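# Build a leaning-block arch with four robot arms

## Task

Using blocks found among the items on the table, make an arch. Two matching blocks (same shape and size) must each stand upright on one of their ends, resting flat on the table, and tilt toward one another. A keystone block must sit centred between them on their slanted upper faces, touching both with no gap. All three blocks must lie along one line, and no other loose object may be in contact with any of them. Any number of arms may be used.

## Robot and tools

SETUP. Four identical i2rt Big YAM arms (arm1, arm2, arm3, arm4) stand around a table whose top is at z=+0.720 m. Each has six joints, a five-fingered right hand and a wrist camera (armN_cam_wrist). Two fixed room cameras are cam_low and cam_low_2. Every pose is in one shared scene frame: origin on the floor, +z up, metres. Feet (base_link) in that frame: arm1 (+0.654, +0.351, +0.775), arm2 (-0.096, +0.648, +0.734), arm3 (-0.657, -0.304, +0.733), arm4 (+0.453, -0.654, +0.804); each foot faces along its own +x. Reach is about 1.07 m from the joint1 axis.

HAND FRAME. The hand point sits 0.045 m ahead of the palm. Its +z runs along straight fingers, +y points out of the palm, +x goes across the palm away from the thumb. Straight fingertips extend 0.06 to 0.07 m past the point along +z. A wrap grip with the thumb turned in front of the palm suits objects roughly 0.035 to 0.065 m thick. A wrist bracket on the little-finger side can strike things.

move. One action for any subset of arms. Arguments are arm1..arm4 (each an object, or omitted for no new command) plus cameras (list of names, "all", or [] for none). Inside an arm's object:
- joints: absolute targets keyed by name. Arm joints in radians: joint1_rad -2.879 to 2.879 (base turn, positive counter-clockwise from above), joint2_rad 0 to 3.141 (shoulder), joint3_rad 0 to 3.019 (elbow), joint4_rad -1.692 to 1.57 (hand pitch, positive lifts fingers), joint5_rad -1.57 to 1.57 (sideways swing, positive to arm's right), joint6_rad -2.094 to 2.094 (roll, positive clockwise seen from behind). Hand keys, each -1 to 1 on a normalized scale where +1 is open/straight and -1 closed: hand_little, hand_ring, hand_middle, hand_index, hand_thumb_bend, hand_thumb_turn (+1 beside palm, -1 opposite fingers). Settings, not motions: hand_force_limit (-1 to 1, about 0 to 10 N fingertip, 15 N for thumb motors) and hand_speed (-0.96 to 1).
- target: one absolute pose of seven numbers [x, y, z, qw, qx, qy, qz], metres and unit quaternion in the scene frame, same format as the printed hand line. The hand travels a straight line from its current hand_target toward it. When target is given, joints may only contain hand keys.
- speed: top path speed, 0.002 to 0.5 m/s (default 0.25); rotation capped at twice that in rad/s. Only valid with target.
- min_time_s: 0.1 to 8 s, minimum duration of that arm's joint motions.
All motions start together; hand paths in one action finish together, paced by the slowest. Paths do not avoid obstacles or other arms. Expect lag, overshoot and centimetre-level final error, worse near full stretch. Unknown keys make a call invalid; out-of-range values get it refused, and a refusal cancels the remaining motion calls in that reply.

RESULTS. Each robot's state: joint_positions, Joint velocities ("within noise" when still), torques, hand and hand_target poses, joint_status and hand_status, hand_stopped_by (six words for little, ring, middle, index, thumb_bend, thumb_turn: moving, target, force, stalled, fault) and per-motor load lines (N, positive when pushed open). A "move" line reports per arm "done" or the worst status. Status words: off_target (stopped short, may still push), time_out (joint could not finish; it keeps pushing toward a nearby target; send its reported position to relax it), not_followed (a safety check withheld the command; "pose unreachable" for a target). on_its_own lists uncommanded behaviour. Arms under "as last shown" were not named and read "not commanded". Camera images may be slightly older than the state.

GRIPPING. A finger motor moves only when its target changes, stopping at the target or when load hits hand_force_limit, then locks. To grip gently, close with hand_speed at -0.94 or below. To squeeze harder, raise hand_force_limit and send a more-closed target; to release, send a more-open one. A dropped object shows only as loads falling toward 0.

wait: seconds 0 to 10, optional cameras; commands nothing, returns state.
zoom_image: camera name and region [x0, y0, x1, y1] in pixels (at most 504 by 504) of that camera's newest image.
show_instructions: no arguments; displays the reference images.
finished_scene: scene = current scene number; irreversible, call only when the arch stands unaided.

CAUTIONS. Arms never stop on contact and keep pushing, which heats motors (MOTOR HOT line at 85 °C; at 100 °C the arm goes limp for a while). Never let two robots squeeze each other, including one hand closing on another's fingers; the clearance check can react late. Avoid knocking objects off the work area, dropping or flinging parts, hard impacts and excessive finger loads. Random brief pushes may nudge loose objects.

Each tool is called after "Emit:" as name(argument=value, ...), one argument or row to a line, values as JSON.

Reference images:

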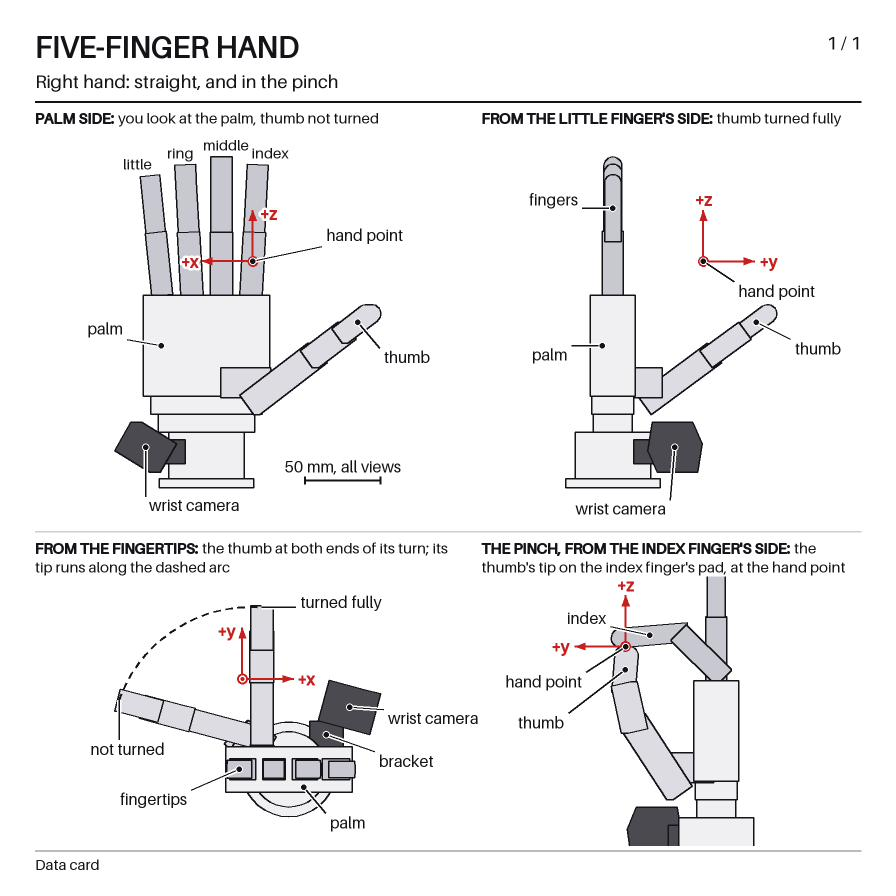

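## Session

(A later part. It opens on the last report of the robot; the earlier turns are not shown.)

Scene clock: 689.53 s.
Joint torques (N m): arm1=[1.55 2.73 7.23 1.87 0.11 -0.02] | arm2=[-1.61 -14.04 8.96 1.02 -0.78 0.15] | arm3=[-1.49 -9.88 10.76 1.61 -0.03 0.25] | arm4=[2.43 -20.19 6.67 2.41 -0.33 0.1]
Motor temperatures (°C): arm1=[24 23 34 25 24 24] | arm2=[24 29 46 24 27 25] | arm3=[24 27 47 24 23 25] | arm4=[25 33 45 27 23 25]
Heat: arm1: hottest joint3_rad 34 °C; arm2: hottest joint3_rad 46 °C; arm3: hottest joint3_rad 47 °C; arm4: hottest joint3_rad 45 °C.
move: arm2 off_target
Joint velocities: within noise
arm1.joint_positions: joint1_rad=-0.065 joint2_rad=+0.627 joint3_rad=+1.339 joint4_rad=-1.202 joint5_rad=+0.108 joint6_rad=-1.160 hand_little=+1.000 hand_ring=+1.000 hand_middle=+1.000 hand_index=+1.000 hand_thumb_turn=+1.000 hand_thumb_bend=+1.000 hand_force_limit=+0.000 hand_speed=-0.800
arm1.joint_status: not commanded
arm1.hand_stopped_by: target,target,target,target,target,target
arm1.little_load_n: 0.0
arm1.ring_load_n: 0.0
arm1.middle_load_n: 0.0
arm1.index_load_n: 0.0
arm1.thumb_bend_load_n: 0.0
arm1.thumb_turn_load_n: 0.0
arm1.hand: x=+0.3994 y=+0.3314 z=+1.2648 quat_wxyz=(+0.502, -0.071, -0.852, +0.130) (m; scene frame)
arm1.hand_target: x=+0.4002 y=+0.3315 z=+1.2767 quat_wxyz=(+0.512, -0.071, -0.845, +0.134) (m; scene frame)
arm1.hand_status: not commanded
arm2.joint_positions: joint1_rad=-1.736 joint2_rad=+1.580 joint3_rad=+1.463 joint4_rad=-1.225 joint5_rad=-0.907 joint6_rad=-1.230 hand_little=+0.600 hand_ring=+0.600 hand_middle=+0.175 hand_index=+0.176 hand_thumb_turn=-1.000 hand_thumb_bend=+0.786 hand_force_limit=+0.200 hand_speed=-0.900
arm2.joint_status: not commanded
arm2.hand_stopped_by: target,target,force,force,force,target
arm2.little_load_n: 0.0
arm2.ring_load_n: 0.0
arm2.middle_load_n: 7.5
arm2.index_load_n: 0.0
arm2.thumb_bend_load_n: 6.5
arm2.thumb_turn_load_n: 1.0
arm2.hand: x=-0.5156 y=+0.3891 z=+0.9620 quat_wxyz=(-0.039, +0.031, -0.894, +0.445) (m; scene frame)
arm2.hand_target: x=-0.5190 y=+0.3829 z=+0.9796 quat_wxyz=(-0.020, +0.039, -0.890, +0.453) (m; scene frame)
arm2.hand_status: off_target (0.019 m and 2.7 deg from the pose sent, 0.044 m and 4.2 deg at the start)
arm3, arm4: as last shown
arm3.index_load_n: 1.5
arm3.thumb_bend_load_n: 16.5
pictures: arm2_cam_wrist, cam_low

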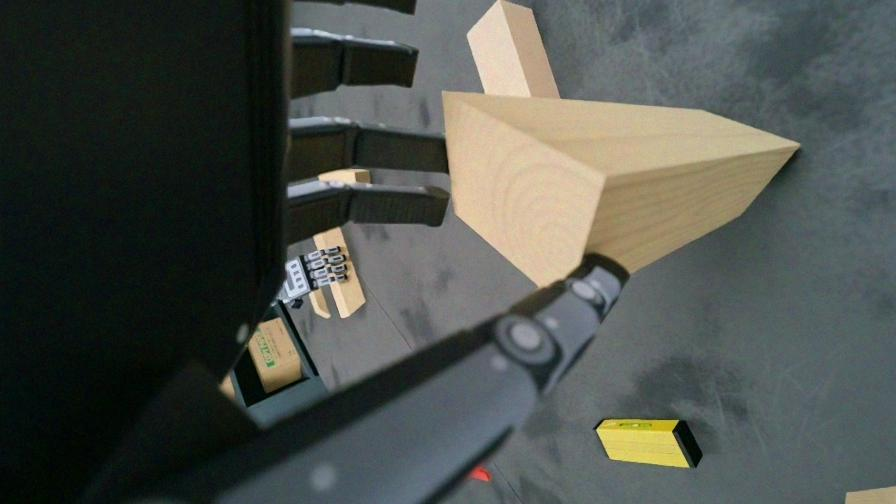

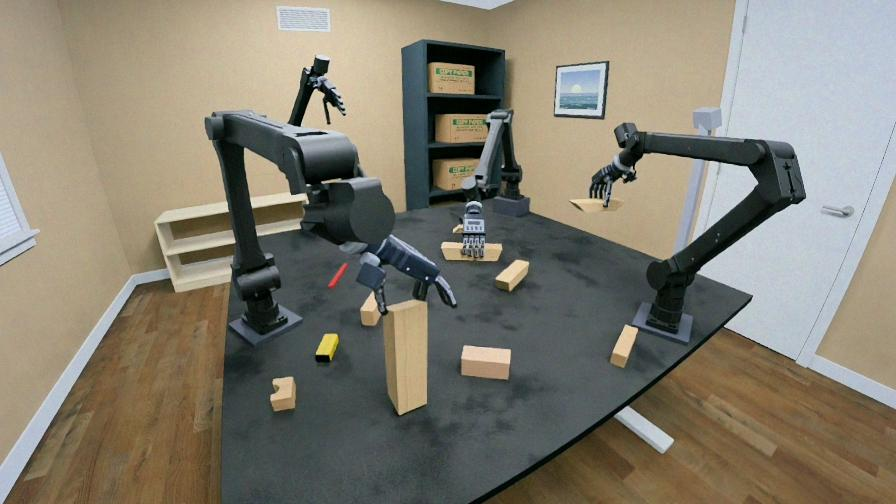

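Emit:
move(
  arm2={"target":[-0.455,0.386,0.945,0.0198,-0.0389,0.8901,-0.4536],"speed":0.08},
  cameras=["arm2_cam_wrist","cam_low"],
)

Emit:
zoom_image(
  camera="cam_low",
  region=[320, 200, 480, 430],
)

Scene clock: 714.03 s.
Joint torques (N m): arm1=[1.61 2.67 7.19 1.87 0.11 -0.02] | arm2=[-1.67 -11.52 8.09 1.21 -0.59 0.02] | arm3=[-2.61 -9.93 11.06 1.42 -0.06 0.3] | arm4=[2.49 -20.19 6.68 2.43 -0.33 0.1]
Motor temperatures (°C): arm1=[24 23 34 25 24 24] | arm2=[24 28 45 24 27 25] | arm3=[24 27 47 24 23 25] | arm4=[25 34 44 27 23 25]
Heat: arm1: hottest joint3_rad 34 °C; arm2: hottest joint3_rad 45 °C; arm3: hottest joint3_rad 47 °C; arm4: hottest joint3_rad 44 °C.
move: arm2 off_target
Joint velocities: within noise
arm1, arm3, arm4: as last shown
arm2.joint_positions: joint1_rad=-1.701 joint2_rad=+1.419 joint3_rad=+1.205 joint4_rad=-1.076 joint5_rad=-0.902 joint6_rad=-1.153 hand_little=+0.600 hand_ring=+0.600 hand_middle=+0.175 hand_index=+0.176 hand_thumb_turn=-1.000 hand_thumb_bend=+0.786 hand_force_limit=+0.200 hand_speed=-0.900
arm2.joint_status: not commanded
arm2.hand_stopped_by: target,target,force,force,force,target
arm2.little_load_n: 0.0
arm2.ring_load_n: 0.0
arm2.middle_load_n: 7.0
arm2.index_load_n: 0.0
arm2.thumb_bend_load_n: 6.5
arm2.thumb_turn_load_n: 2.5
arm2.hand: x=-0.4496 y=+0.3923 z=+0.9342 quat_wxyz=(-0.041, +0.023, -0.893, +0.447) (m; scene frame)
arm2.hand_target: x=-0.4541 y=+0.3868 z=+0.9453 quat_wxyz=(-0.022, +0.035, -0.890, +0.454) (m; scene frame)
arm2.hand_status: off_target (0.014 m and 3.1 deg from the pose sent, 0.063 m and 2.7 deg at the start)
arm3.ring_load_n: 2.5
arm3.thumb_bend_load_n: 17.0
pictures: arm2_cam_wrist, cam_low

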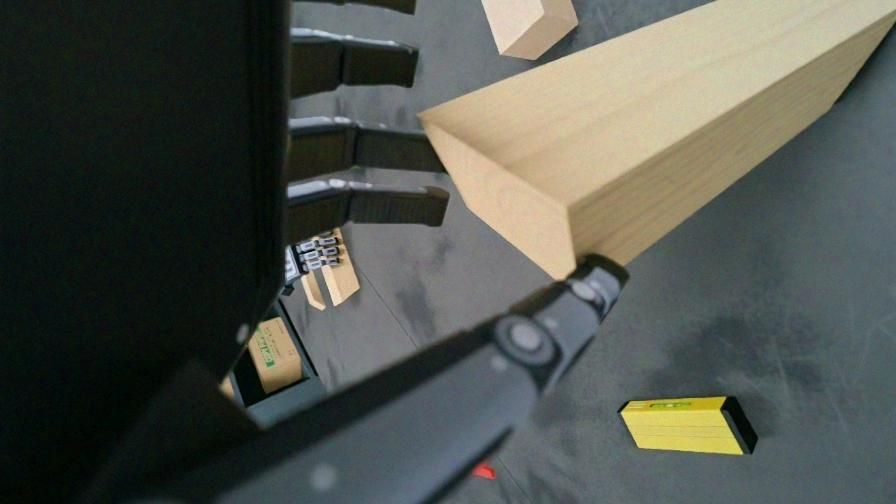

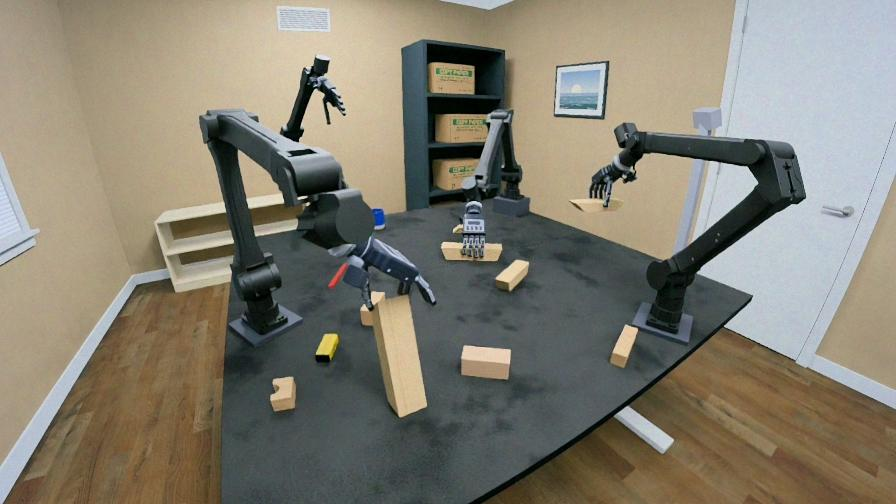

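Scaled by 2.191 from the camera's 896x504 image, which has a finer 1280x720 frame.

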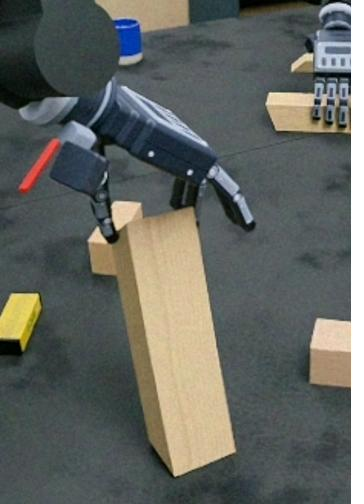

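Emit:
move(
  arm2={"target":[-0.382,0.392,0.897,0.0198,-0.0389,0.8901,-0.4536],"speed":0.08},
  cameras=["arm2_cam_wrist","cam_low"],
)

Emit:
zoom_image(
  camera="cam_low",
  region=[320, 200, 480, 430],
)

Scene clock: 723.37 s.
Joint torques (N m): arm1=[1.61 2.61 7.21 1.88 0.1 -0.02] | arm2=[-1.61 -8.88 8.01 1.24 -0.47 0.05] | arm3=[-2.73 -9.76 10.84 1.43 -0.04 0.31] | arm4=[2.37 -20.19 6.67 2.41 -0.34 0.1]
Motor temperatures (°C): arm1=[24 23 34 25 24 24] | arm2=[24 28 45 24 26 25] | arm3=[24 27 47 24 23 25] | arm4=[25 34 44 27 23 25]
Heat: arm1: hottest joint3_rad 34 °C; arm2: hottest joint3_rad 45 °C; arm3: hottest joint3_rad 47 °C; arm4: hottest joint3_rad 44 °C.
move: arm2 off_target
Joint velocities: within noise
arm1, arm3, arm4: as last shown
arm2.joint_positions: joint1_rad=-1.646 joint2_rad=+1.255 joint3_rad=+0.920 joint4_rad=-0.889 joint5_rad=-0.885 joint6_rad=-1.093 hand_little=+0.600 hand_ring=+0.600 hand_middle=+0.175 hand_index=+0.176 hand_thumb_turn=-1.000 hand_thumb_bend=+0.786 hand_force_limit=+0.200 hand_speed=-0.900
arm2.joint_status: not commanded
arm2.hand_stopped_by: target,target,force,force,force,target
arm2.little_load_n: 0.0
arm2.ring_load_n: 0.0
arm2.middle_load_n: 7.0
arm2.index_load_n: 0.0
arm2.thumb_bend_load_n: 6.5
arm2.thumb_turn_load_n: 1.0
arm2.hand: x=-0.3773 y=+0.3975 z=+0.8869 quat_wxyz=(-0.036, +0.034, -0.893, +0.448) (m; scene frame)
arm2.hand_target: x=-0.3822 y=+0.3923 z=+0.8975 quat_wxyz=(-0.018, +0.042, -0.890, +0.454) (m; scene frame)
arm2.hand_status: off_target (0.012 m and 2.0 deg from the pose sent, 0.077 m and 3.1 deg at the start)
arm3.ring_load_n: 3.0
arm3.thumb_bend_load_n: 16.5
arm4.ring_load_n: 2.0
arm4.thumb_bend_load_n: 17.5
pictures: arm2_cam_wrist, cam_low

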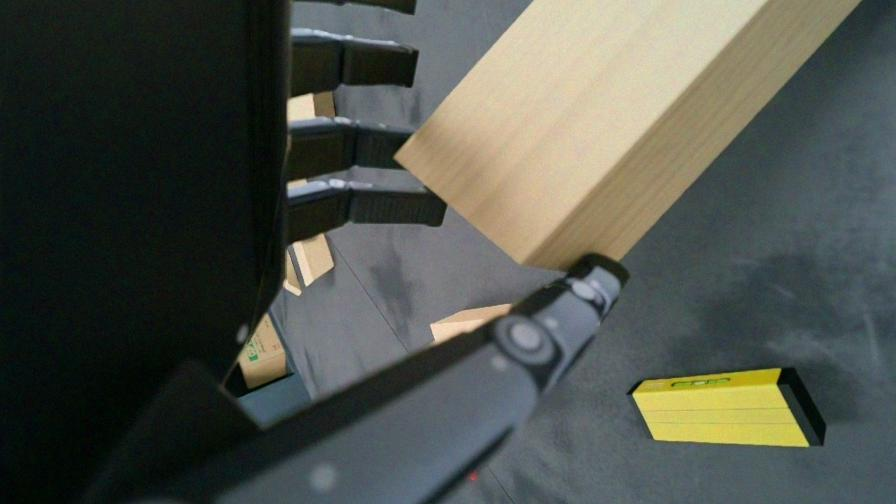

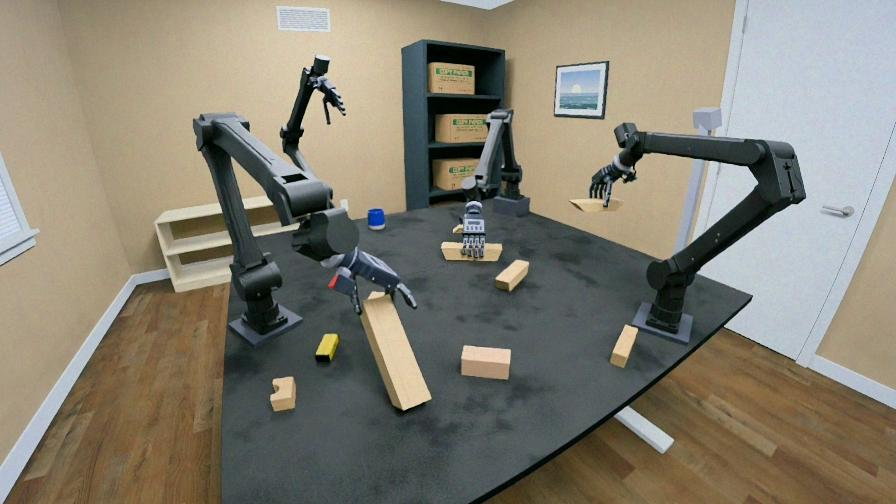

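Scaled by 2.191 from the camera's 896x504 image, which has a finer 1280x720 frame.

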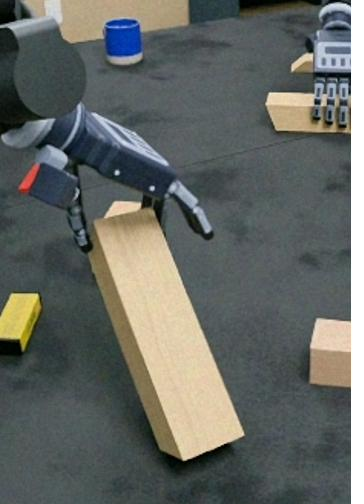

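Emit:
move(
  arm2={"target":[-0.335,0.396,0.835,0.0198,-0.0389,0.8901,-0.4536],"speed":0.08},
)

Emit:
move(
  arm2={"target":[-0.318,0.399,0.785,0.0198,-0.0389,0.8901,-0.4536],"speed":0.08},
  cameras=["arm2_cam_wrist","cam_low"],
)

Emit:
zoom_image(
  camera="cam_low",
  region=[320, 200, 480, 430],
)

Scene clock: 731.27 s.
Joint torques (N m): arm1=[1.61 2.67 7.21 1.88 0.12 -0.02] | arm2=[-1.67 -6.83 7.57 1.18 -0.54 0.14] | arm3=[-1.96 -9.7 10.78 1.55 -0.04 0.33] | arm4=[2.43 -20.19 6.65 2.41 -0.34 0.09]
Motor temperatures (°C): arm1=[24 23 34 25 24 24] | arm2=[24 28 45 24 26 25] | arm3=[24 27 47 24 23 25] | arm4=[25 34 44 27 23 25]
Heat: arm1: hottest joint3_rad 34 °C; arm2: hottest joint3_rad 45 °C; arm3: hottest joint3_rad 47 °C; arm4: hottest joint3_rad 44 °C.
move: arm2 off_target
Joint velocities: within noise
arm1, arm4: as last shown
arm1.little_load_n: -0.5
arm2.joint_positions: joint1_rad=-1.604 joint2_rad=+1.192 joint3_rad=+0.690 joint4_rad=-0.670 joint5_rad=-0.862 joint6_rad=-1.024 hand_little=+0.600 hand_ring=+0.600 hand_middle=+0.175 hand_index=+0.176 hand_thumb_turn=-1.000 hand_thumb_bend=+0.786 hand_force_limit=+0.200 hand_speed=-0.900
arm2.joint_status: not commanded
arm2.hand_stopped_by: target,target,force,force,force,target
arm2.little_load_n: 0.0
arm2.ring_load_n: 0.0
arm2.middle_load_n: 7.5
arm2.index_load_n: 0.0
arm2.thumb_bend_load_n: 6.5
arm2.thumb_turn_load_n: 1.0
arm2.hand: x=-0.3307 y=+0.4038 z=+0.8253 quat_wxyz=(-0.033, +0.031, -0.894, +0.445) (m; scene frame)
arm2.hand_target: x=-0.3352 y=+0.3974 z=+0.8352 quat_wxyz=(-0.019, +0.037, -0.890, +0.453) (m; scene frame)
arm2.hand_status: off_target (0.013 m and 2.1 deg from the pose sent, 0.067 m and 2.0 deg at the start)
arm3.joint_positions: joint1_rad=-0.747 joint2_rad=+0.908 joint3_rad=+0.872 joint4_rad=-0.650 joint5_rad=-0.038 joint6_rad=-0.041 hand_little=+0.110 hand_ring=+0.149 hand_middle=+0.168 hand_index=+0.174 hand_thumb_turn=-1.000 hand_thumb_bend=+0.787 hand_force_limit=+0.000 hand_speed=-0.900
arm3.joint_status: not commanded
arm3.hand_stopped_by: force,force,force,force,force,target
arm3.little_load_n: 7.0
arm3.ring_load_n: 3.0
arm3.middle_load_n: 6.0
arm3.index_load_n: 1.5
arm3.thumb_bend_load_n: 16.5
arm3.thumb_turn_load_n: 10.5
arm3.hand: x=-0.2813 y=-0.4196 z=+0.9733 quat_wxyz=(-0.245, +0.526, -0.735, +0.351) (m; scene frame)
arm3.hand_target: x=-0.2793 y=-0.4212 z=+1.0007 quat_wxyz=(-0.261, +0.507, -0.735, +0.367) (m; scene frame)
arm3.hand_status: not commanded
arm4.middle_load_n: 8.0
arm4.thumb_bend_load_n: 18.0
pictures: none

Scene clock: 732.50 s.
Joint torques (N m): arm1=[1.67 2.73 7.23 1.88 0.1 -0.01] | arm2=[-1.49 -5.36 6.68 1.35 -0.55 0.11] | arm3=[-2.55 -9.58 10.65 1.35 -0.08 0.25] | arm4=[2.43 -20.19 6.67 2.41 -0.33 0.1]
Motor temperatures (°C): arm1=[24 23 34 25 24 24] | arm2=[24 28 45 24 26 25] | arm3=[24 27 47 24 23 25] | arm4=[25 34 44 27 23 25]
Heat: arm1: hottest joint3_rad 34 °C; arm2: hottest joint3_rad 45 °C; arm3: hottest joint3_rad 47 °C; arm4: hottest joint3_rad 44 °C.
move: arm2 done
Joint velocities: within noise
arm1, arm3, arm4: as last shown
arm1.little_load_n: 0.0
arm2.joint_positions: joint1_rad=-1.590 joint2_rad=+1.218 joint3_rad=+0.567 joint4_rad=-0.487 joint5_rad=-0.855 joint6_rad=-1.001 hand_little=+0.600 hand_ring=+0.600 hand_middle=+0.175 hand_index=+0.176 hand_thumb_turn=-1.000 hand_thumb_bend=+0.786 hand_force_limit=+0.200 hand_speed=-0.900
arm2.joint_status: not commanded
arm2.hand_stopped_by: target,target,force,force,force,target
arm2.little_load_n: 0.0
arm2.ring_load_n: 0.0
arm2.middle_load_n: 7.0
arm2.index_load_n: 0.0
arm2.thumb_bend_load_n: 6.5
arm2.thumb_turn_load_n: 1.5
arm2.hand: x=-0.3147 y=+0.4070 z=+0.7806 quat_wxyz=(-0.026, +0.033, -0.893, +0.448) (m; scene frame)
arm2.hand_target: x=-0.3190 y=+0.4006 z=+0.7851 quat_wxyz=(-0.018, +0.037, -0.890, +0.454) (m; scene frame)
arm2.hand_status: done (0.010 m and 1.2 deg from the pose sent, 0.043 m and 2.1 deg at the start)
arm3.thumb_bend_load_n: 17.0
arm4.middle_load_n: 7.5
pictures: arm2_cam_wrist, cam_low

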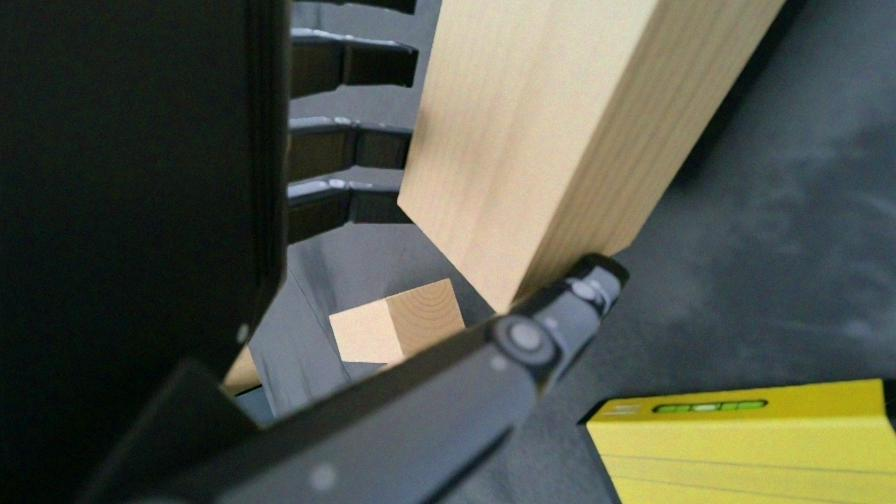

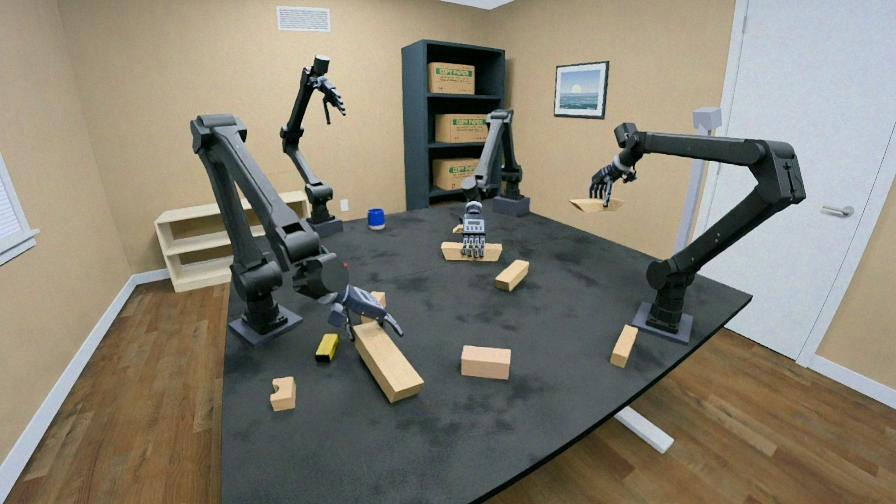

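Scaled by 2.191 from the camera's 896x504 image, which has a finer 1280x720 frame.

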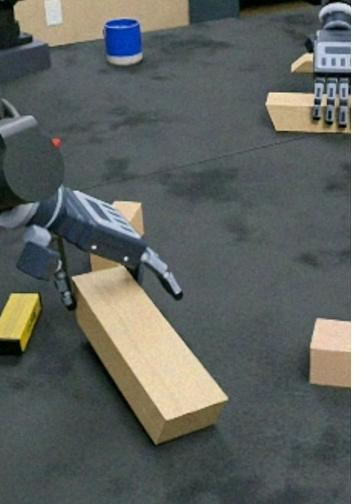

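Emit:
move(
  arm2={"target":[-0.316,0.400,0.76,0.0198,-0.0389,0.8901,-0.4536],"speed":0.08},
)

Emit:
move(
  arm2={"joints":{"hand_speed":-0.6,"hand_middle":0.6,"hand_index":0.6,"hand_thumb_bend":1}},
)

Emit:
move(
  arm2={"target":[-0.35,0.394,0.84,0.0198,-0.0389,0.8901,-0.4536],"speed":0.2},
  cameras=["arm2_cam_wrist","cam_low"],
)

Scene clock: 740.37 s.
Joint torques (N m): arm1=[1.55 2.55 7.21 1.89 0.11 -0.03] | arm2=[-1.14 -4.01 5.87 1.61 -0.55 -0.03] | arm3=[-3.31 -8.88 11.02 1.62 0.01 0.29] | arm4=[2.32 -20.19 6.68 2.41 -0.33 0.09]
Motor temperatures (°C): arm1=[24 23 34 25 24 24] | arm2=[24 28 45 24 26 25] | arm3=[24 27 47 24 23 25] | arm4=[25 34 43 27 23 25]
Heat: arm1: hottest joint3_rad 34 °C; arm2: hottest joint3_rad 45 °C; arm3: hottest joint3_rad 47 °C; arm4: hottest joint3_rad 43 °C.
move: arm2 done
Joint velocities: within noise
arm1, arm3: as last shown
arm1.little_load_n: -0.5
arm1.index_load_n: 0.5
arm2.joint_positions: joint1_rad=-1.586 joint2_rad=+1.262 joint3_rad=+0.535 joint4_rad=-0.398 joint5_rad=-0.856 joint6_rad=-0.978 hand_little=+0.600 hand_ring=+0.600 hand_middle=+0.175 hand_index=+0.176 hand_thumb_turn=-1.000 hand_thumb_bend=+0.786 hand_force_limit=+0.200 hand_speed=-0.900
arm2.joint_status: not commanded
arm2.hand_stopped_by: target,target,force,force,force,target
arm2.little_load_n: 0.0
arm2.ring_load_n: 0.0
arm2.middle_load_n: 8.0
arm2.index_load_n: 0.0
arm2.thumb_bend_load_n: 7.0
arm2.thumb_turn_load_n: 3.0
arm2.hand: x=-0.3130 y=+0.4050 z=+0.7619 quat_wxyz=(-0.027, +0.027, -0.892, +0.450) (m; scene frame)
arm2.hand_target: x=-0.3154 y=+0.4000 z=+0.7607 quat_wxyz=(-0.022, +0.036, -0.890, +0.454) (m; scene frame)
arm2.hand_status: done (0.006 m and 1.6 deg from the pose sent, 0.022 m and 1.2 deg at the start)
arm3.index_load_n: 2.0
arm3.thumb_bend_load_n: 16.5
arm4.joint_positions: joint1_rad=+0.307 joint2_rad=+2.056 joint3_rad=+1.296 joint4_rad=+0.160 joint5_rad=-0.306 joint6_rad=-0.246 hand_little=+0.092 hand_ring=+0.138 hand_middle=+0.158 hand_index=+0.165 hand_thumb_turn=-1.000 hand_thumb_bend=+0.788 hand_force_limit=+0.000 hand_speed=-0.900
arm4.joint_status: not commanded
arm4.hand_stopped_by: force,force,force,force,force,target
arm4.little_load_n: 6.5
arm4.ring_load_n: 2.0
arm4.middle_load_n: 8.0
arm4.index_load_n: 3.0
arm4.thumb_bend_load_n: 18.0
arm4.thumb_turn_load_n: 6.0
arm4.hand: x=-0.0174 y=-0.1199 z=+0.7719 quat_wxyz=(-0.424, +0.766, +0.429, -0.222) (m; scene frame)
arm4.hand_target: x=-0.0206 y=-0.1176 z=+0.7735 quat_wxyz=(-0.432, +0.763, +0.425, -0.227) (m; scene frame)
arm4.hand_status: not commanded
pictures: none

Scene clock: 741.23 s.
Joint torques (N m): arm1=[1.61 2.73 7.2 1.87 0.1 -0.02] | arm2=[-1.32 -4.48 5.89 1.35 -0.55 -0.02] | arm3=[-2.9 -8.64 10.8 1.48 -0.06 0.23] | arm4=[2.37 -20.19 6.67 2.39 -0.33 0.1]
Motor temperatures (°C): arm1=[24 23 34 25 24 24] | arm2=[24 28 45 24 26 25] | arm3=[24 27 47 24 23 25] | arm4=[25 34 43 27 23 25]
Heat: arm1: hottest joint3_rad 34 °C; arm2: hottest joint3_rad 45 °C; arm3: hottest joint3_rad 47 °C; arm4: hottest joint3_rad 43 °C.
move: arm2 done
Joint velocities: within noise
arm1, arm3, arm4: as last shown
arm1.index_load_n: 0.0
arm2.joint_positions: joint1_rad=-1.581 joint2_rad=+1.266 joint3_rad=+0.535 joint4_rad=-0.392 joint5_rad=-0.856 joint6_rad=-0.978 hand_little=+0.600 hand_ring=+0.600 hand_middle=+0.600 hand_index=+0.600 hand_thumb_turn=-1.000 hand_thumb_bend=+1.000 hand_force_limit=+0.200 hand_speed=-0.600
arm2.joint_status: all done
arm2.hand_stopped_by: target,target,target,target,target,target
arm2.little_load_n: 0.0
arm2.ring_load_n: 0.0
arm2.middle_load_n: 0.0
arm2.index_load_n: 0.0
arm2.thumb_bend_load_n: 0.0
arm2.thumb_turn_load_n: 0.0
arm2.hand: x=-0.3129 y=+0.4036 z=+0.7613 quat_wxyz=(-0.027, +0.030, -0.892, +0.451) (m; scene frame)
arm2.hand_target: x=-0.3145 y=+0.3993 z=+0.7606 quat_wxyz=(-0.023, +0.037, -0.890, +0.454) (m; scene frame)
arm2.hand_status: not commanded
arm3.middle_load_n: 5.5
arm3.index_load_n: 1.5
arm3.thumb_bend_load_n: 17.0
arm4.middle_load_n: 7.5
arm4.thumb_turn_load_n: 5.5
pictures: none

Scene clock: 742.40 s.
Joint torques (N m): arm1=[1.67 2.67 7.2 1.89 0.11 -0.02] | arm2=[-3.31 -5.95 9.77 -0.05 -0.76 -0.16] | arm3=[-2.73 -9.41 10.8 1.28 0.01 0.27] | arm4=[2.49 -20.19 6.67 2.41 -0.33 0.1]
Motor temperatures (°C): arm1=[24 23 34 25 24 24] | arm2=[24 28 45 24 26 25] | arm3=[24 27 47 24 23 25] | arm4=[25 34 43 27 23 25]
Heat: arm1: hottest joint3_rad 34 °C; arm2: hottest joint3_rad 45 °C; arm3: hottest joint3_rad 47 °C; arm4: hottest joint3_rad 43 °C.
move: arm2 off_target
Joint velocities: within noise
arm1, arm3, arm4: as last shown
arm1.little_load_n: 0.0
arm2.joint_positions: joint1_rad=-1.598 joint2_rad=+1.216 joint3_rad=+0.703 joint4_rad=-0.647 joint5_rad=-0.862 joint6_rad=-1.012 hand_little=+0.600 hand_ring=+0.600 hand_middle=+0.600 hand_index=+0.600 hand_thumb_turn=-1.000 hand_thumb_bend=+1.000 hand_force_limit=+0.200 hand_speed=-0.600
arm2.joint_status: not commanded
arm2.hand_stopped_by: target,target,target,target,target,target
arm2.little_load_n: 0.0
arm2.ring_load_n: 0.0
arm2.middle_load_n: 0.0
arm2.index_load_n: 0.0
arm2.thumb_bend_load_n: 0.0
arm2.thumb_turn_load_n: 0.0
arm2.hand: x=-0.3376 y=+0.3980 z=+0.8243 quat_wxyz=(-0.032, +0.031, -0.893, +0.447) (m; scene frame)
arm2.hand_target: x=-0.3507 y=+0.3947 z=+0.8392 quat_wxyz=(-0.019, +0.038, -0.890, +0.454) (m; scene frame)
arm2.hand_status: off_target (0.020 m and 1.9 deg from the pose sent, 0.088 m and 1.4 deg at the start)
arm3.middle_load_n: 6.0
arm3.thumb_turn_load_n: 11.0
arm4.ring_load_n: 2.5
arm4.thumb_turn_load_n: 6.0
pictures: arm2_cam_wrist, cam_low

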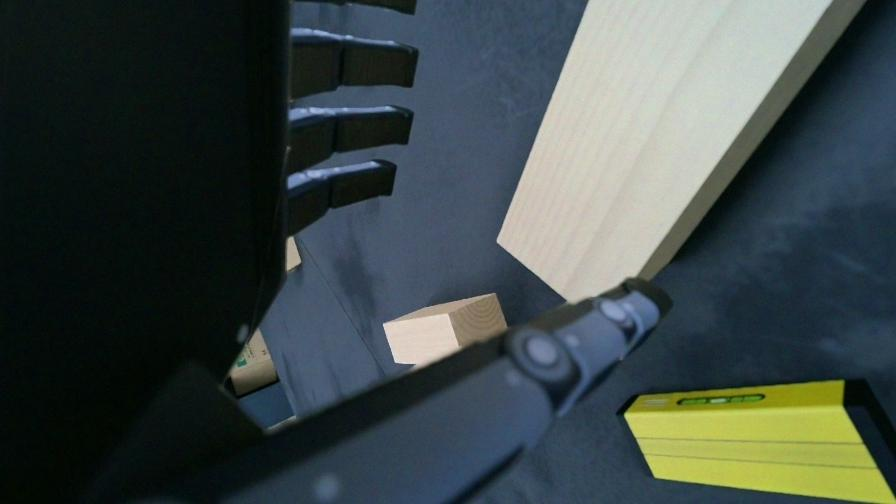

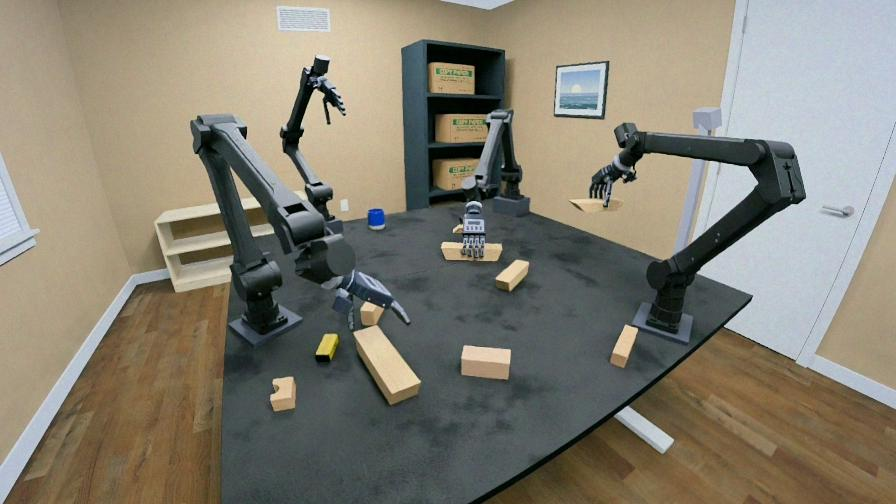

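Emit:
move(
  arm2={"target":[-0.424,0.395,0.83,0.0198,-0.0389,0.8901,-0.4536],"speed":0.2},
)

Emit:
move(
  arm2={"target":[-0.424,0.395,0.772,0.0198,-0.0389,0.8901,-0.4536],"speed":0.12},
  cameras=["arm2_cam_wrist"],
)

Scene clock: 758.70 s.
Joint torques (N m): arm1=[1.67 2.67 7.23 1.87 0.11 -0.02] | arm2=[-1.85 -9.11 10.17 -0.23 -0.82 -0.19] | arm3=[-1.67 -9.11 11.02 1.54 -0.04 0.35] | arm4=[2.43 -20.13 6.67 2.41 -0.33 0.1]
Motor temperatures (°C): arm1=[24 23 35 25 24 24] | arm2=[24 28 44 24 26 25] | arm3=[24 27 47 24 23 25] | arm4=[25 34 43 27 23 25]
Heat: arm1: hottest joint3_rad 35 °C; arm2: hottest joint3_rad 44 °C; arm3: hottest joint3_rad 47 °C; arm4: hottest joint3_rad 43 °C.
move: arm2 off_target
Joint velocities: within noise
arm1.joint_positions: joint1_rad=-0.065 joint2_rad=+0.627 joint3_rad=+1.339 joint4_rad=-1.202 joint5_rad=+0.108 joint6_rad=-1.160 hand_little=+1.000 hand_ring=+1.000 hand_middle=+1.000 hand_index=+1.000 hand_thumb_turn=+1.000 hand_thumb_bend=+1.000 hand_force_limit=+0.000 hand_speed=-0.800
arm1.joint_status: not commanded
arm1.hand_stopped_by: target,target,target,target,target,target
arm1.little_load_n: 0.0
arm1.ring_load_n: 0.0
arm1.middle_load_n: 0.0
arm1.index_load_n: 0.5
arm1.thumb_bend_load_n: 0.0
arm1.thumb_turn_load_n: 0.0
arm1.hand: x=+0.3994 y=+0.3314 z=+1.2648 quat_wxyz=(+0.502, -0.071, -0.852, +0.130) (m; scene frame)
arm1.hand_target: x=+0.4002 y=+0.3315 z=+1.2767 quat_wxyz=(+0.512, -0.071, -0.845, +0.134) (m; scene frame)
arm1.hand_status: not commanded
arm2.joint_positions: joint1_rad=-1.675 joint2_rad=+1.428 joint3_rad=+0.868 joint4_rad=-0.699 joint5_rad=-0.893 joint6_rad=-1.130 hand_little=+0.600 hand_ring=+0.600 hand_middle=+0.600 hand_index=+0.600 hand_thumb_turn=-1.000 hand_thumb_bend=+1.000 hand_force_limit=+0.200 hand_speed=-0.600
arm2.joint_status: not commanded
arm2.hand_stopped_by: target,target,target,target,target,target
arm2.little_load_n: 0.0
arm2.ring_load_n: 0.0
arm2.middle_load_n: 0.0
arm2.index_load_n: 0.0
arm2.thumb_bend_load_n: 0.0
arm2.thumb_turn_load_n: 0.0
arm2.hand: x=-0.4057 y=+0.3980 z=+0.8121 quat_wxyz=(-0.037, +0.031, -0.893, +0.447) (m; scene frame)
arm2.hand_target: x=-0.4223 y=+0.3930 z=+0.8301 quat_wxyz=(-0.021, +0.042, -0.890, +0.454) (m; scene frame)
arm2.hand_status: off_target (0.026 m and 2.4 deg from the pose sent, 0.087 m and 1.9 deg at the start)
arm3, arm4: as last shown
arm3.middle_load_n: 5.5
arm3.index_load_n: 2.0
arm3.thumb_turn_load_n: 10.5
arm4.middle_load_n: 8.0
arm4.thumb_bend_load_n: 17.5
pictures: none

Scene clock: 759.83 s.
Joint torques (N m): arm1=[1.55 2.73 7.21 1.89 0.11 -0.02] | arm2=[-3.43 -9.41 6.34 1.06 -0.78 -0.19] | arm3=[-2.55 -10.23 10.7 1.65 -0.07 0.34] | arm4=[2.49 -20.13 6.67 2.44 -0.33 0.09]
Motor temperatures (°C): arm1=[24 23 35 25 24 24] | arm2=[24 28 44 24 26 25] | arm3=[24 27 47 24 23 25] | arm4=[25 34 43 27 23 25]
Heat: arm1: hottest joint3_rad 35 °C; arm2: hottest joint3_rad 44 °C; arm3: hottest joint3_rad 47 °C; arm4: hottest joint3_rad 43 °C.
move: arm2 off_target
Joint velocities: within noise
arm1, arm3, arm4: as last shown
arm1.little_load_n: -0.5
arm1.index_load_n: 0.0
arm2.joint_positions: joint1_rad=-1.673 joint2_rad=+1.525 joint3_rad=+0.834 joint4_rad=-0.567 joint5_rad=-0.893 joint6_rad=-1.132 hand_little=+0.600 hand_ring=+0.600 hand_middle=+0.600 hand_index=+0.600 hand_thumb_turn=-1.000 hand_thumb_bend=+1.000 hand_force_limit=+0.200 hand_speed=-0.600
arm2.joint_status: not commanded
arm2.hand_stopped_by: target,target,target,target,target,target
arm2.little_load_n: 0.0
arm2.ring_load_n: 0.0
arm2.middle_load_n: 0.0
arm2.index_load_n: 0.0
arm2.thumb_bend_load_n: 0.0
arm2.thumb_turn_load_n: 0.0
arm2.hand: x=-0.4131 y=+0.3947 z=+0.7686 quat_wxyz=(-0.037, +0.032, -0.893, +0.447) (m; scene frame)
arm2.hand_target: x=-0.4229 y=+0.3948 z=+0.7721 quat_wxyz=(-0.020, +0.039, -0.890, +0.453) (m; scene frame)
arm2.hand_status: off_target (0.011 m and 2.2 deg from the pose sent, 0.044 m and 2.4 deg at the start)
arm3.middle_load_n: 6.0
arm3.index_load_n: 1.5
arm4.thumb_bend_load_n: 18.0
pictures: arm2_cam_wrist

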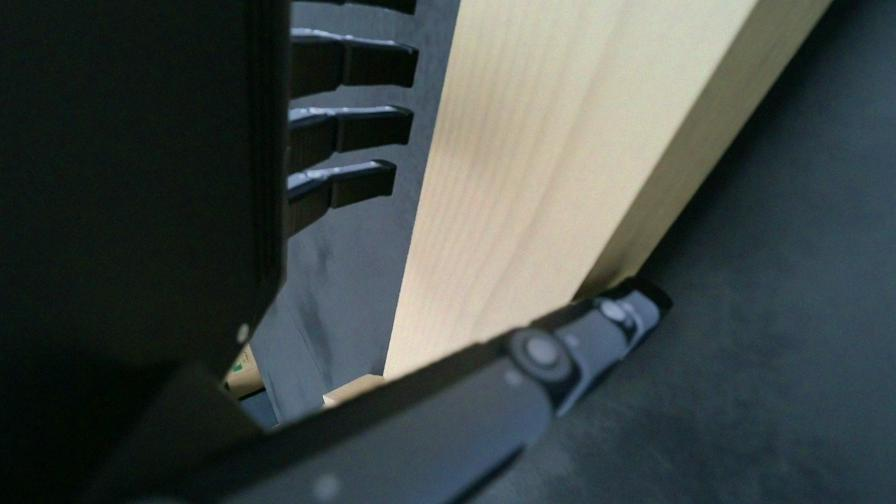

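Emit:
move(
  arm2={"target":[-0.426,0.411,0.772,0.0198,-0.0389,0.8901,-0.4536],"speed":0.1},
)

Emit:
move(
  arm2={"joints":{"hand_speed":-0.9,"hand_force_limit":0,"hand_little":-0.2,"hand_ring":-0.2,"hand_middle":-0.2,"hand_index":-0.2,"hand_thumb_bend":-0.2}},
)

Emit:
move(
  arm2={"joints":{"hand_little":-0.3,"hand_ring":-0.3,"hand_middle":-0.3,"hand_index":-0.3,"hand_thumb_bend":-0.3}},
  cameras=["arm2_cam_wrist","cam_low"],
)

Scene clock: 769.17 s.
Joint torques (N m): arm1=[1.61 2.61 7.23 1.85 0.11 -0.02] | arm2=[-2.9 -9.41 6.45 -0.14 -0.81 -0.19] | arm3=[-2.32 -8.94 10.88 1.37 -0.06 0.33] | arm4=[2.32 -20.07 6.68 2.41 -0.33 0.1]
Motor temperatures (°C): arm1=[24 23 35 25 24 24] | arm2=[24 28 43 24 27 25] | arm3=[24 27 47 24 23 25] | arm4=[25 34 43 27 23 25]
Heat: arm1: hottest joint3_rad 35 °C; arm2: hottest joint3_rad 43 °C; arm3: hottest joint3_rad 47 °C; arm4: hottest joint3_rad 43 °C.
move: arm2 done
Joint velocities: within noise
arm1, arm3, arm4: as last shown
arm1.little_load_n: 0.0
arm2.joint_positions: joint1_rad=-1.724 joint2_rad=+1.525 joint3_rad=+0.834 joint4_rad=-0.578 joint5_rad=-0.907 joint6_rad=-1.190 hand_little=+0.600 hand_ring=+0.600 hand_middle=+0.600 hand_index=+0.600 hand_thumb_turn=-1.000 hand_thumb_bend=+1.000 hand_force_limit=+0.200 hand_speed=-0.600
arm2.joint_status: not commanded
arm2.hand_stopped_by: target,target,target,target,target,target
arm2.little_load_n: 0.0
arm2.ring_load_n: 0.0
arm2.middle_load_n: 0.0
arm2.index_load_n: 0.0
arm2.thumb_bend_load_n: 0.0
arm2.thumb_turn_load_n: 0.5
arm2.hand: x=-0.4256 y=+0.4108 z=+0.7686 quat_wxyz=(-0.019, +0.035, -0.891, +0.453) (m; scene frame)
arm2.hand_target: x=-0.4272 y=+0.4125 z=+0.7721 quat_wxyz=(-0.019, +0.036, -0.890, +0.454) (m; scene frame)
arm2.hand_status: done (0.003 m and 0.5 deg from the pose sent, 0.021 m and 2.2 deg at the start)
arm4.middle_load_n: 7.5
arm4.thumb_bend_load_n: 17.5
pictures: none

Scene clock: 774.20 s.
Joint torques (N m): arm1=[1.61 2.55 7.23 1.87 0.11 -0.03] | arm2=[-3.02 -9.23 6.45 -0.32 -0.76 -0.14] | arm3=[-2.14 -9.05 10.88 1.61 0.01 0.38] | arm4=[2.37 -20.19 6.68 2.41 -0.33 0.1]
Motor temperatures (°C): arm1=[24 23 35 25 24 24] | arm2=[24 28 42 24 27 25] | arm3=[24 27 47 24 23 25] | arm4=[25 34 43 27 23 25]
Heat: arm1: hottest joint3_rad 35 °C; arm2: hottest joint3_rad 42 °C; arm3: hottest joint3_rad 47 °C; arm4: hottest joint3_rad 43 °C.
move: arm2 off_target
Joint velocities: within noise
arm1, arm4: as last shown
arm2.joint_positions: joint1_rad=-1.718 joint2_rad=+1.525 joint3_rad=+0.834 joint4_rad=-0.578 joint5_rad=-0.910 joint6_rad=-1.191 hand_little=+0.108 hand_ring=+0.154 hand_middle=+0.174 hand_index=+0.165 hand_thumb_turn=-1.000 hand_thumb_bend=+0.786 hand_force_limit=+0.000 hand_speed=-0.900
arm2.joint_status: hand_little off_target (ended at +0.108, target -0.200); hand_ring off_target (ended at +0.154, target -0.200); hand_middle off_target (ended at +0.174, target -0.200); hand_index off_target (ended at +0.165, target -0.200); hand_thumb_bend off_target (ended at +0.786, target -0.200); the others done
arm2.hand_stopped_by: force,force,force,force,force,target
arm2.little_load_n: 7.5
arm2.ring_load_n: 0.5
arm2.middle_load_n: 2.0
arm2.index_load_n: 7.0
arm2.thumb_bend_load_n: 12.0
arm2.thumb_turn_load_n: 3.0
arm2.hand: x=-0.4239 y=+0.4084 z=+0.7689 quat_wxyz=(-0.021, +0.038, -0.890, +0.454) (m; scene frame)
arm2.hand_target: x=-0.4258 y=+0.4105 z=+0.7721 quat_wxyz=(-0.020, +0.039, -0.890, +0.454) (m; scene frame)
arm2.hand_status: not commanded
arm3.joint_positions: joint1_rad=-0.747 joint2_rad=+0.908 joint3_rad=+0.872 joint4_rad=-0.650 joint5_rad=-0.038 joint6_rad=-0.041 hand_little=+0.110 hand_ring=+0.149 hand_middle=+0.168 hand_index=+0.174 hand_thumb_turn=-1.000 hand_thumb_bend=+0.787 hand_force_limit=+0.000 hand_speed=-0.900
arm3.joint_status: not commanded
arm3.hand_stopped_by: force,force,force,force,force,target
arm3.little_load_n: 7.0
arm3.ring_load_n: 3.0
arm3.middle_load_n: 6.0
arm3.index_load_n: 1.5
arm3.thumb_bend_load_n: 17.0
arm3.thumb_turn_load_n: 10.5
arm3.hand: x=-0.2813 y=-0.4196 z=+0.9733 quat_wxyz=(-0.245, +0.526, -0.735, +0.351) (m; scene frame)
arm3.hand_target: x=-0.2793 y=-0.4212 z=+1.0007 quat_wxyz=(-0.261, +0.507, -0.735, +0.367) (m; scene frame)
arm3.hand_status: not commanded
arm4.middle_load_n: 8.0
arm4.thumb_bend_load_n: 18.0
pictures: none

Scene clock: 774.83 s.
Joint torques (N m): arm1=[1.55 2.61 7.2 1.88 0.11 -0.02] | arm2=[-2.78 -9.76 6.46 -0.2 -0.72 -0.15] | arm3=[-1.79 -9.23 10.77 1.32 0 0.28] | arm4=[2.43 -20.25 6.67 2.41 -0.33 0.1]
Motor temperatures (°C): arm1=[24 23 35 25 24 24] | arm2=[24 28 42 24 27 25] | arm3=[24 27 47 24 23 25] | arm4=[25 34 43 27 23 25]
Heat: arm1: hottest joint3_rad 35 °C; arm2: hottest joint3_rad 42 °C; arm3: hottest joint3_rad 47 °C; arm4: hottest joint3_rad 43 °C.
move: arm2 off_target
Joint velocities: within noise
arm1, arm3, arm4: as last shown
arm1.index_load_n: 0.5
arm2.joint_positions: joint1_rad=-1.718 joint2_rad=+1.525 joint3_rad=+0.834 joint4_rad=-0.578 joint5_rad=-0.910 joint6_rad=-1.191 hand_little=+0.108 hand_ring=+0.138 hand_middle=+0.167 hand_index=+0.165 hand_thumb_turn=-1.000 hand_thumb_bend=+0.787 hand_force_limit=+0.000 hand_speed=-0.900
arm2.joint_status: hand_little off_target (ended at +0.108, target -0.300); hand_ring off_target (ended at +0.138, target -0.300); hand_middle off_target (ended at +0.167, target -0.300); hand_index off_target (ended at +0.165, target -0.300); hand_thumb_bend off_target (ended at +0.787, target -0.300)
arm2.hand_stopped_by: force,force,force,force,force,target
arm2.little_load_n: 2.0
arm2.ring_load_n: 9.0
arm2.middle_load_n: 5.0
arm2.index_load_n: 4.5
arm2.thumb_bend_load_n: 14.5
arm2.thumb_turn_load_n: 4.0
arm2.hand: x=-0.4239 y=+0.4084 z=+0.7689 quat_wxyz=(-0.021, +0.038, -0.890, +0.454) (m; scene frame)
arm2.hand_target: x=-0.4258 y=+0.4105 z=+0.7721 quat_wxyz=(-0.020, +0.039, -0.890, +0.454) (m; scene frame)
arm2.hand_status: not commanded
arm3.index_load_n: 2.0
arm3.thumb_turn_load_n: 11.0
arm4.middle_load_n: 7.5
pictures: arm2_cam_wrist, cam_low

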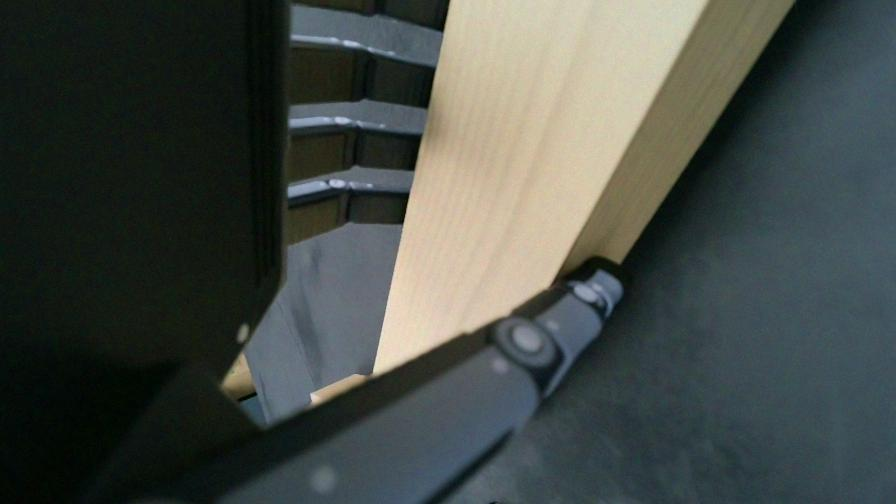

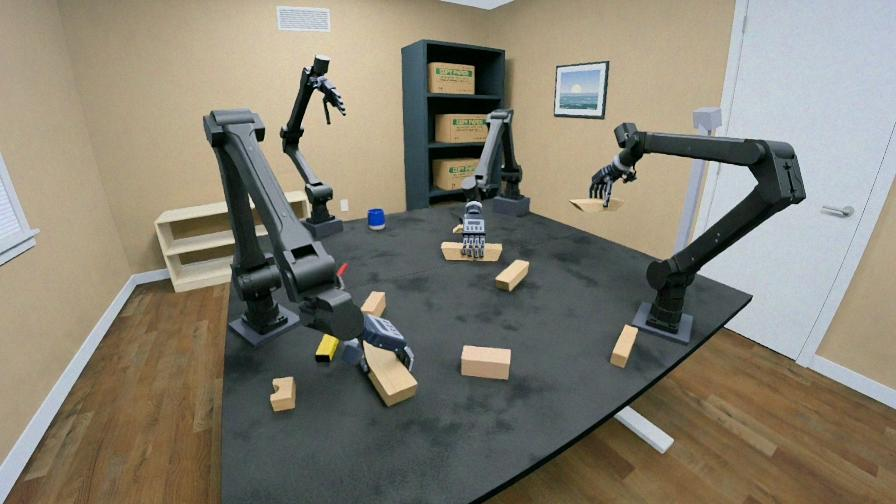

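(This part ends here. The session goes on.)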